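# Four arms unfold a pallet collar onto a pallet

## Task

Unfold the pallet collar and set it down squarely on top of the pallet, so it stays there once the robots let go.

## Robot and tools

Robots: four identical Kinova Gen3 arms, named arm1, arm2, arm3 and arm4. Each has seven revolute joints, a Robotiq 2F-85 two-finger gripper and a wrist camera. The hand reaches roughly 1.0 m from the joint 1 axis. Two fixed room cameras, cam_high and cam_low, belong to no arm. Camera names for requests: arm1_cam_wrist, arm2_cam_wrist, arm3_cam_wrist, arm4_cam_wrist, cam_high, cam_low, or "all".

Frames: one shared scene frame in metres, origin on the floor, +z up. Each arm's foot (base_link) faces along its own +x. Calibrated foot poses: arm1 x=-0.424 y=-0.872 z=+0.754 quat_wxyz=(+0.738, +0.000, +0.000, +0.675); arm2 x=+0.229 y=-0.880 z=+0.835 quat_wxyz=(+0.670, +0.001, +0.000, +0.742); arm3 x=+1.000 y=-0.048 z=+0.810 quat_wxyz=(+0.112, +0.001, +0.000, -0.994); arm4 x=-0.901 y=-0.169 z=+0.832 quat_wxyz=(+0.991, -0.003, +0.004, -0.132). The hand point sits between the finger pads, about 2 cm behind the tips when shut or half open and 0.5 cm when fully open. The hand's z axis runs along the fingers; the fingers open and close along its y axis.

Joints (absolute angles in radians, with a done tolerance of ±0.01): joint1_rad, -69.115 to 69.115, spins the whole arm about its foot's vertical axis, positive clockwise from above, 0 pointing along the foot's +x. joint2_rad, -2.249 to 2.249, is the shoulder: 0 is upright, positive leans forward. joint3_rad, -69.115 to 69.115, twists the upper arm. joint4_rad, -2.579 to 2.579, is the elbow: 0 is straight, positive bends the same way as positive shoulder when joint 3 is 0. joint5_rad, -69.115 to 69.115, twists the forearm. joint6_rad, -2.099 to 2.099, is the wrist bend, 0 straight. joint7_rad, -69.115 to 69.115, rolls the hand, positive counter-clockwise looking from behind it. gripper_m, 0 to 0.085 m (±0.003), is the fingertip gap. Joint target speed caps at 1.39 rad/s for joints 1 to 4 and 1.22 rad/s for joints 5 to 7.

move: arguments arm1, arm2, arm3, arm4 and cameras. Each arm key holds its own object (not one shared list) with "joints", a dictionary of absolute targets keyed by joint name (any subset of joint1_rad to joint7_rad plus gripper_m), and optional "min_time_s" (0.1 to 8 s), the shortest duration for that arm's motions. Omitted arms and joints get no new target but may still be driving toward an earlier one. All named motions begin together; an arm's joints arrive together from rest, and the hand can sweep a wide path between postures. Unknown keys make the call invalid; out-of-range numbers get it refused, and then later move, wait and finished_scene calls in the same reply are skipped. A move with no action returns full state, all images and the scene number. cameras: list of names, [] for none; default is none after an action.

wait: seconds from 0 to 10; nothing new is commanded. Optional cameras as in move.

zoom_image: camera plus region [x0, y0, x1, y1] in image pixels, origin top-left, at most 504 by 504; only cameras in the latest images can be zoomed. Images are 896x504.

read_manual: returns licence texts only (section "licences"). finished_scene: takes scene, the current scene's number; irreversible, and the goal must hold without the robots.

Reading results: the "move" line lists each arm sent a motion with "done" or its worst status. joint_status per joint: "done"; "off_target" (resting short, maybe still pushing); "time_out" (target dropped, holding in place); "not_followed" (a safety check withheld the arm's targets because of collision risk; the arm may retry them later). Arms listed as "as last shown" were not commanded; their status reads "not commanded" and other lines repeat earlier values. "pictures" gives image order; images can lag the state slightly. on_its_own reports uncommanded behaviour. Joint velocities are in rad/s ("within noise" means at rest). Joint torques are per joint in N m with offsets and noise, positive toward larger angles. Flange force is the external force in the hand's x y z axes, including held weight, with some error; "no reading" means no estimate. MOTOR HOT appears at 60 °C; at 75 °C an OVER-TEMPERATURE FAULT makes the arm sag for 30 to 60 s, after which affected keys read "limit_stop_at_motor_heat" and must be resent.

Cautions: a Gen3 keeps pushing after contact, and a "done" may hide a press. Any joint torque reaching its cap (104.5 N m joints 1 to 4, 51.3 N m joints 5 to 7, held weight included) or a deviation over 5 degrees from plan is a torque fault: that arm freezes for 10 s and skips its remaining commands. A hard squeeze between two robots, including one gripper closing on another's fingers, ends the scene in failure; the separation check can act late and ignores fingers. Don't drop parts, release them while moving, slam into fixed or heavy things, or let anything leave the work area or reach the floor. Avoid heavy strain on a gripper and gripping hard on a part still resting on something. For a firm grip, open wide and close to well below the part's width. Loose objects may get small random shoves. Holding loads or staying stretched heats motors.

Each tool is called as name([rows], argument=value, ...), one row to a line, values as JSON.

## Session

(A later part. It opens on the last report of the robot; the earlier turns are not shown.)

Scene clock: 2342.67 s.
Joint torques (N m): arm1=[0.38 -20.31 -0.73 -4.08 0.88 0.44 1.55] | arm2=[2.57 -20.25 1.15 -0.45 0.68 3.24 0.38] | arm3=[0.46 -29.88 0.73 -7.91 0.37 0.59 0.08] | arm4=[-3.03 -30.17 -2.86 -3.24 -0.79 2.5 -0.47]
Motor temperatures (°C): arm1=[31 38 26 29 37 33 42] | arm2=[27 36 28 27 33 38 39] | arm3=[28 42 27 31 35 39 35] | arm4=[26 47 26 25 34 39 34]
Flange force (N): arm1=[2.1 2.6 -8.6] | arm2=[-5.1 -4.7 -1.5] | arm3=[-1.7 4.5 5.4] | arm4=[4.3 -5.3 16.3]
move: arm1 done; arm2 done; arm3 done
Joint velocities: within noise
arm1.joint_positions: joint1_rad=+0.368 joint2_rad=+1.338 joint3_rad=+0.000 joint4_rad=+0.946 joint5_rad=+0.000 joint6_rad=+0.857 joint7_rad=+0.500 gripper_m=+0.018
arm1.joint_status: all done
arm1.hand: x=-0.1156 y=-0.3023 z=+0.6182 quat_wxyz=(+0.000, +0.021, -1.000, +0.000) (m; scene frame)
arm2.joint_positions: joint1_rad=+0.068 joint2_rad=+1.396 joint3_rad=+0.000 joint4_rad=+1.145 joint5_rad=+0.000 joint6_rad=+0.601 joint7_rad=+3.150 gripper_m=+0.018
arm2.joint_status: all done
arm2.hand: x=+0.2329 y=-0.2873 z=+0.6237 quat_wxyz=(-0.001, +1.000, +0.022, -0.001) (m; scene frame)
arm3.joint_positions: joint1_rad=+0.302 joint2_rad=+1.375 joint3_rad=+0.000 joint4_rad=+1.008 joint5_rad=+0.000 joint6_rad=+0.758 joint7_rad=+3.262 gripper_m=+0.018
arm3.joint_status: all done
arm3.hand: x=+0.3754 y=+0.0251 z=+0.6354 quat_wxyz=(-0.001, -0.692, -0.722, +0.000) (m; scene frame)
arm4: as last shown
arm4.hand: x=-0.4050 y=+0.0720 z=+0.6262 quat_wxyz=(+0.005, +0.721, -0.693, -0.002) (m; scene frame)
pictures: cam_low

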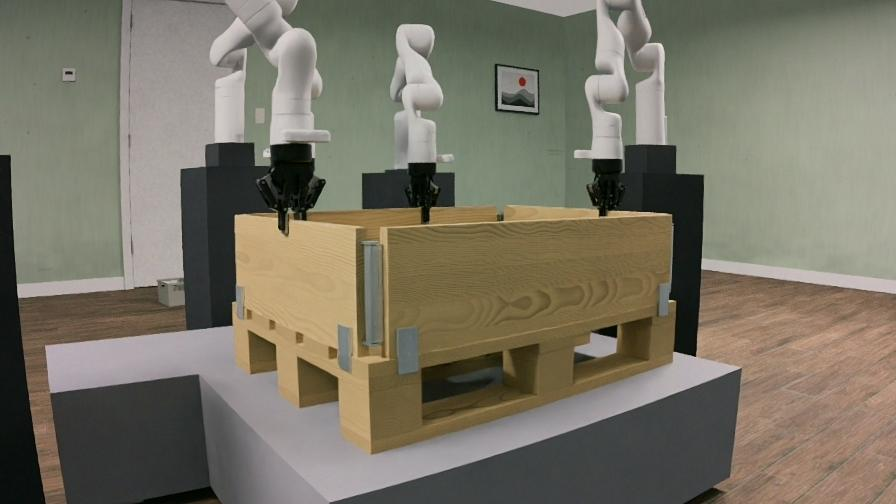

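move(arm4={"joints": {"joint2_rad": 1.3231, "joint4_rad": 1.33808, "joint6_rad": 0.48041}, "min_time_s": 0.8})

move(arm1={"joints": {"gripper_m": 0.07}}, arm2={"joints": {"gripper_m": 0.07}}, arm3={"joints": {"gripper_m": 0.07}}, arm4={"joints": {"gripper_m": 0.07}})

move(arm1={"joints": {"joint2_rad": 1.14753, "joint4_rad": 1.00028, "joint6_rad": 0.99379}, "min_time_s": 2.0}, arm2={"joints": {"joint2_rad": 1.17309, "joint4_rad": 1.26152, "joint6_rad": 0.70699}, "min_time_s": 2.0}, arm3={"joints": {"joint2_rad": 1.16904, "joint4_rad": 1.09582, "joint6_rad": 0.87674}, "min_time_s": 2.0}, arm4={"joints": {"joint2_rad": 1.09511, "joint4_rad": 1.4401, "joint6_rad": 0.60638}, "min_time_s": 2.0}, cameras=["all"])

zoom_image(camera="cam_low", region=[220, 260, 400, 390])

zoom_image(camera="cam_low", region=[390, 240, 700, 390])

zoom_image(camera="cam_high", region=[330, 140, 560, 390])

Scene clock: 2384.03 s.
Joint torques (N m): arm1=[-0.76 -20.55 -1.57 -4.42 0.48 0.12 1.47] | arm2=[1.57 -21.65 -0.06 -1.39 0.33 2.87 0.35] | arm3=[0.52 -30.19 0.73 -8.01 0.44 0.54 0.11] | arm4=[-5.06 -18.27 -4.51 -5.11 -0.86 -0.93 -0.35]
Motor temperatures (°C): arm1=[31 38 26 29 37 33 42] | arm2=[27 37 28 26 33 38 39] | arm3=[28 43 27 31 35 39 35] | arm4=[26 48 26 25 34 39 34]
Flange force (N): arm1=[0.7 1.4 -8.8] | arm2=[-3.4 -3.4 -0.2] | arm3=[-1.8 4.2 5.9] | arm4=[11.7 2.9 -14.8]
move: arm4 done
Joint velocities: within noise
arm1, arm3: as last shown
arm1.hand: x=-0.1157 y=-0.3022 z=+0.6182 quat_wxyz=(+0.000, +0.021, -1.000, +0.000) (m; scene frame)
arm2.joint_positions: joint1_rad=+0.067 joint2_rad=+1.396 joint3_rad=+0.000 joint4_rad=+1.145 joint5_rad=+0.000 joint6_rad=+0.601 joint7_rad=+3.150 gripper_m=+0.018
arm2.joint_status: not commanded
arm2.hand: x=+0.2328 y=-0.2872 z=+0.6238 quat_wxyz=(-0.001, +1.000, +0.022, -0.001) (m; scene frame)
arm3.hand: x=+0.3753 y=+0.0251 z=+0.6355 quat_wxyz=(-0.001, -0.692, -0.722, +0.000) (m; scene frame)
arm4.joint_positions: joint1_rad=-0.763 joint2_rad=+1.323 joint3_rad=+0.000 joint4_rad=+1.338 joint5_rad=+0.000 joint6_rad=+0.480 joint7_rad=+2.685 gripper_m=+0.018
arm4.joint_status: all done
arm4.hand: x=-0.4051 y=+0.0719 z=+0.6247 quat_wxyz=(+0.005, +0.721, -0.693, -0.002) (m; scene frame)
pictures: none

Scene clock: 2385.10 s.
Joint torques (N m): arm1=[-0.57 -28.03 -0.96 -6.88 0.21 -0.02 0.36] | arm2=[0.56 -23.08 0.28 -5.81 0.31 -0.24 -0.41] | arm3=[-0.69 -25.56 0.49 -6.84 0.53 0.08 -0.03] | arm4=[0.26 -23.64 -0.58 -3.94 -0.19 0.31 -0.04]
Motor temperatures (°C): arm1=[31 38 26 29 37 33 42] | arm2=[27 37 28 26 33 38 39] | arm3=[28 43 27 31 35 39 35] | arm4=[26 48 26 25 34 39 34]
Flange force (N): arm1=[-1.8 2.6 2.9] | arm2=[-0.9 5.5 -5.8] | arm3=[0.2 5.2 -2.4] | arm4=[-0.3 0.9 -0.6]
move: arm1 done; arm2 done; arm3 done; arm4 done
Joint velocities: within noise
arm1.joint_positions: joint1_rad=+0.368 joint2_rad=+1.338 joint3_rad=+0.000 joint4_rad=+0.946 joint5_rad=+0.000 joint6_rad=+0.857 joint7_rad=+0.500 gripper_m=+0.070
arm1.joint_status: all done
arm1.hand: x=-0.1157 y=-0.3022 z=+0.6182 quat_wxyz=(+0.000, +0.021, -1.000, +0.000) (m; scene frame)
arm2.joint_positions: joint1_rad=+0.067 joint2_rad=+1.396 joint3_rad=+0.000 joint4_rad=+1.145 joint5_rad=+0.000 joint6_rad=+0.601 joint7_rad=+3.150 gripper_m=+0.070
arm2.joint_status: all done
arm2.hand: x=+0.2328 y=-0.2872 z=+0.6238 quat_wxyz=(-0.001, +1.000, +0.022, -0.001) (m; scene frame)
arm3.joint_positions: joint1_rad=+0.302 joint2_rad=+1.375 joint3_rad=+0.000 joint4_rad=+1.008 joint5_rad=+0.000 joint6_rad=+0.758 joint7_rad=+3.262 gripper_m=+0.070
arm3.joint_status: all done
arm3.hand: x=+0.3753 y=+0.0251 z=+0.6355 quat_wxyz=(-0.001, -0.692, -0.722, +0.000) (m; scene frame)
arm4.joint_positions: joint1_rad=-0.763 joint2_rad=+1.323 joint3_rad=+0.000 joint4_rad=+1.338 joint5_rad=+0.000 joint6_rad=+0.480 joint7_rad=+2.685 gripper_m=+0.070
arm4.joint_status: all done
arm4.hand: x=-0.4051 y=+0.0719 z=+0.6247 quat_wxyz=(+0.005, +0.721, -0.693, -0.002) (m; scene frame)
pictures: none

Scene clock: 2387.43 s.
Joint torques (N m): arm1=[-0.55 -27.58 -0.99 -7.62 0.25 -0.03 0.38] | arm2=[0.52 -22.61 0.2 -6.7 0.22 -0.23 -0.36] | arm3=[-0.7 -25.17 0.41 -7.61 0.54 0.05 -0.03] | arm4=[0.26 -23.01 -0.6 -4.96 -0.15 0.36 -0.06]
Motor temperatures (°C): arm1=[31 38 26 29 37 33 42] | arm2=[27 37 28 26 33 38 39] | arm3=[28 43 27 31 35 39 35] | arm4=[26 48 26 25 34 39 34]
Flange force (N): arm1=[-1.9 3.0 2.5] | arm2=[-0.9 6.3 -4.8] | arm3=[0.3 4.9 -1.3] | arm4=[-0.2 1.1 -0.5]
move: arm1 done; arm2 done; arm3 done; arm4 done
Joint velocities: within noise
arm1.joint_positions: joint1_rad=+0.368 joint2_rad=+1.148 joint3_rad=+0.000 joint4_rad=+1.000 joint5_rad=+0.000 joint6_rad=+0.994 joint7_rad=+0.500 gripper_m=+0.070
arm1.joint_status: all done
arm1.hand: x=-0.1157 y=-0.3022 z=+0.7282 quat_wxyz=(+0.000, +0.021, -1.000, +0.000) (m; scene frame)
arm2.joint_positions: joint1_rad=+0.067 joint2_rad=+1.173 joint3_rad=+0.000 joint4_rad=+1.262 joint5_rad=+0.000 joint6_rad=+0.707 joint7_rad=+3.150 gripper_m=+0.070
arm2.joint_status: all done
arm2.hand: x=+0.2330 y=-0.2874 z=+0.7338 quat_wxyz=(-0.001, +1.000, +0.022, -0.001) (m; scene frame)
arm3.joint_positions: joint1_rad=+0.302 joint2_rad=+1.169 joint3_rad=+0.000 joint4_rad=+1.096 joint5_rad=+0.000 joint6_rad=+0.877 joint7_rad=+3.262 gripper_m=+0.070
arm3.joint_status: all done
arm3.hand: x=+0.3751 y=+0.0252 z=+0.7454 quat_wxyz=(-0.001, -0.692, -0.722, +0.000) (m; scene frame)
arm4.joint_positions: joint1_rad=-0.763 joint2_rad=+1.095 joint3_rad=+0.000 joint4_rad=+1.440 joint5_rad=+0.000 joint6_rad=+0.606 joint7_rad=+2.685 gripper_m=+0.070
arm4.joint_status: all done
arm4.hand: x=-0.4041 y=+0.0724 z=+0.7347 quat_wxyz=(+0.005, +0.721, -0.693, -0.002) (m; scene frame)
pictures: arm1_cam_wrist, arm2_cam_wrist, arm3_cam_wrist, arm4_cam_wrist, cam_high, cam_low

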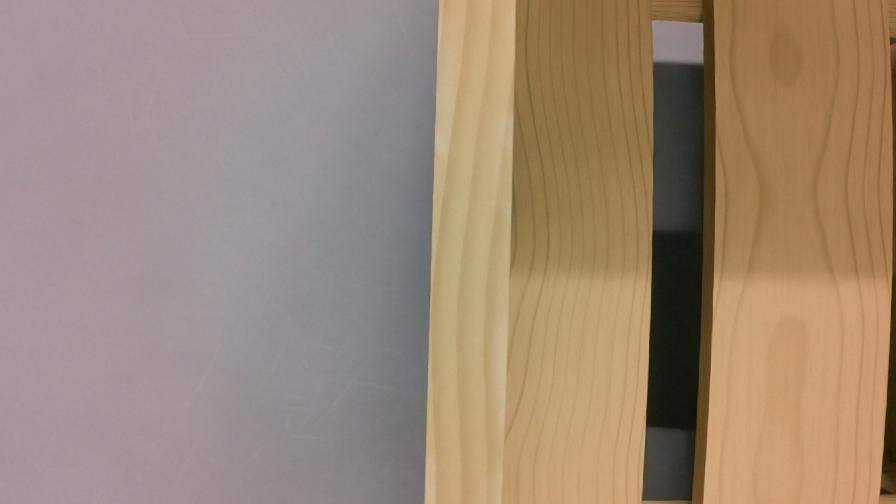

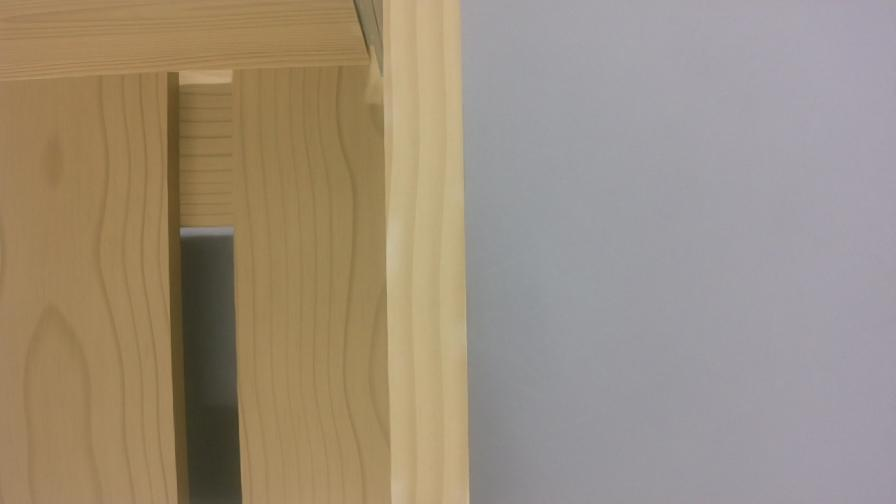

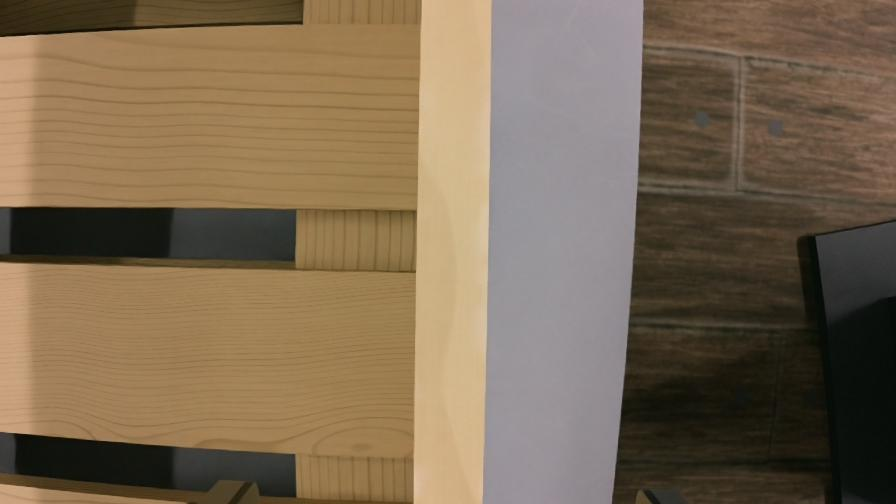

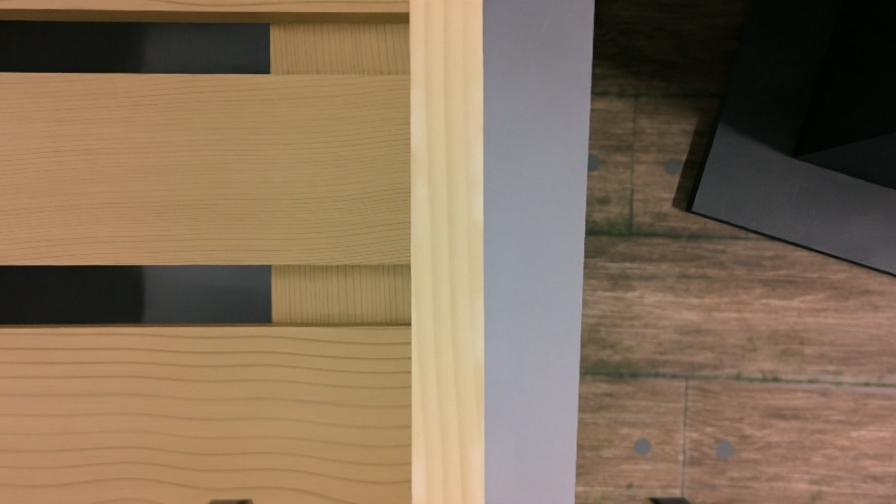

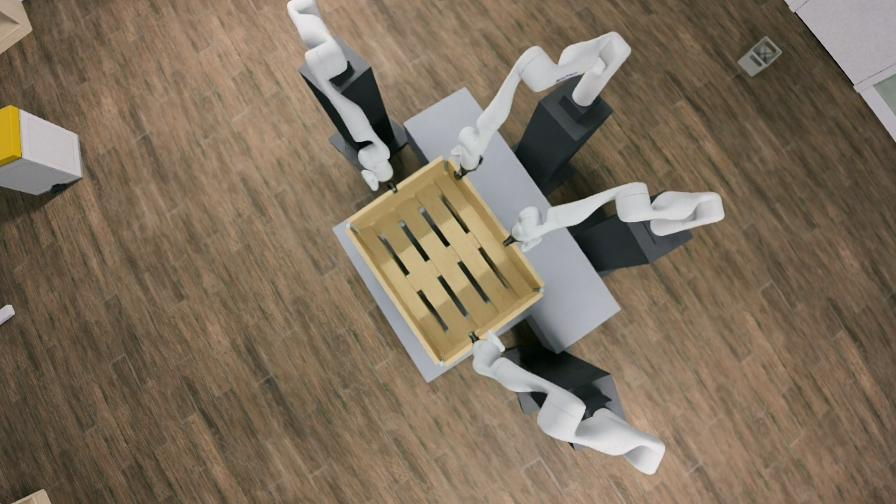

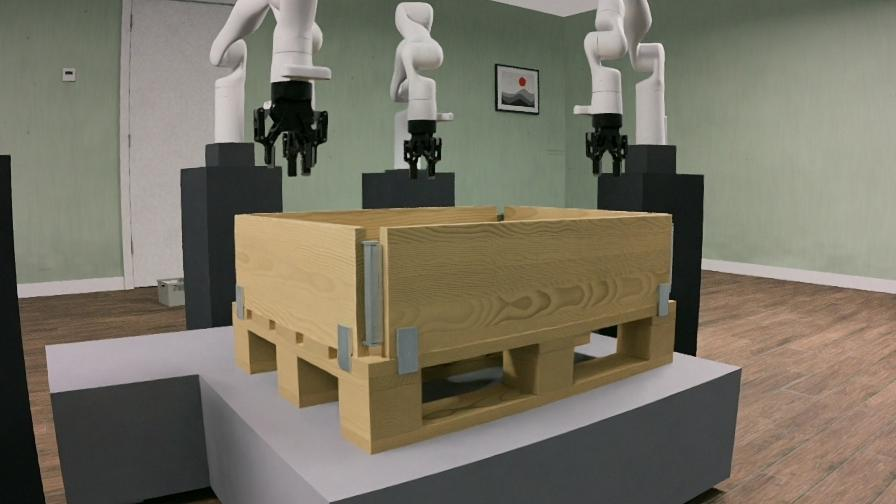

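Scaled by 2.800 from the camera's 896x504 image, which has a finer 1280x720 frame.

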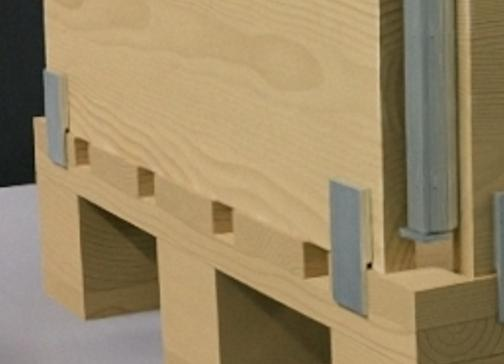

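Scaled by 1.626 from the camera's 896x504 image, which has a finer 1280x720 frame.

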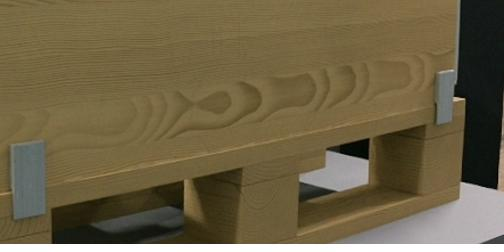

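Scaled by 2.016 from the camera's 896x504 image, which has a finer 1280x720 frame.

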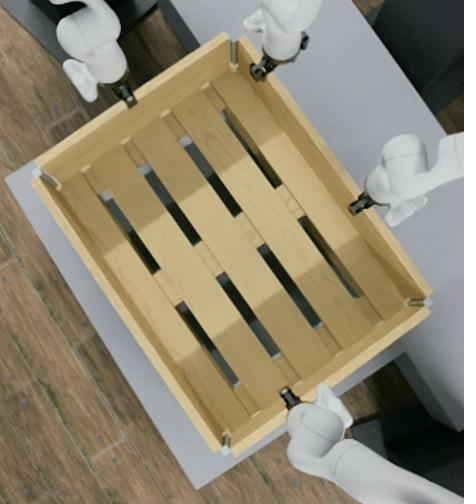

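finished_scene(scene=2)

The scene is finished: the task was done.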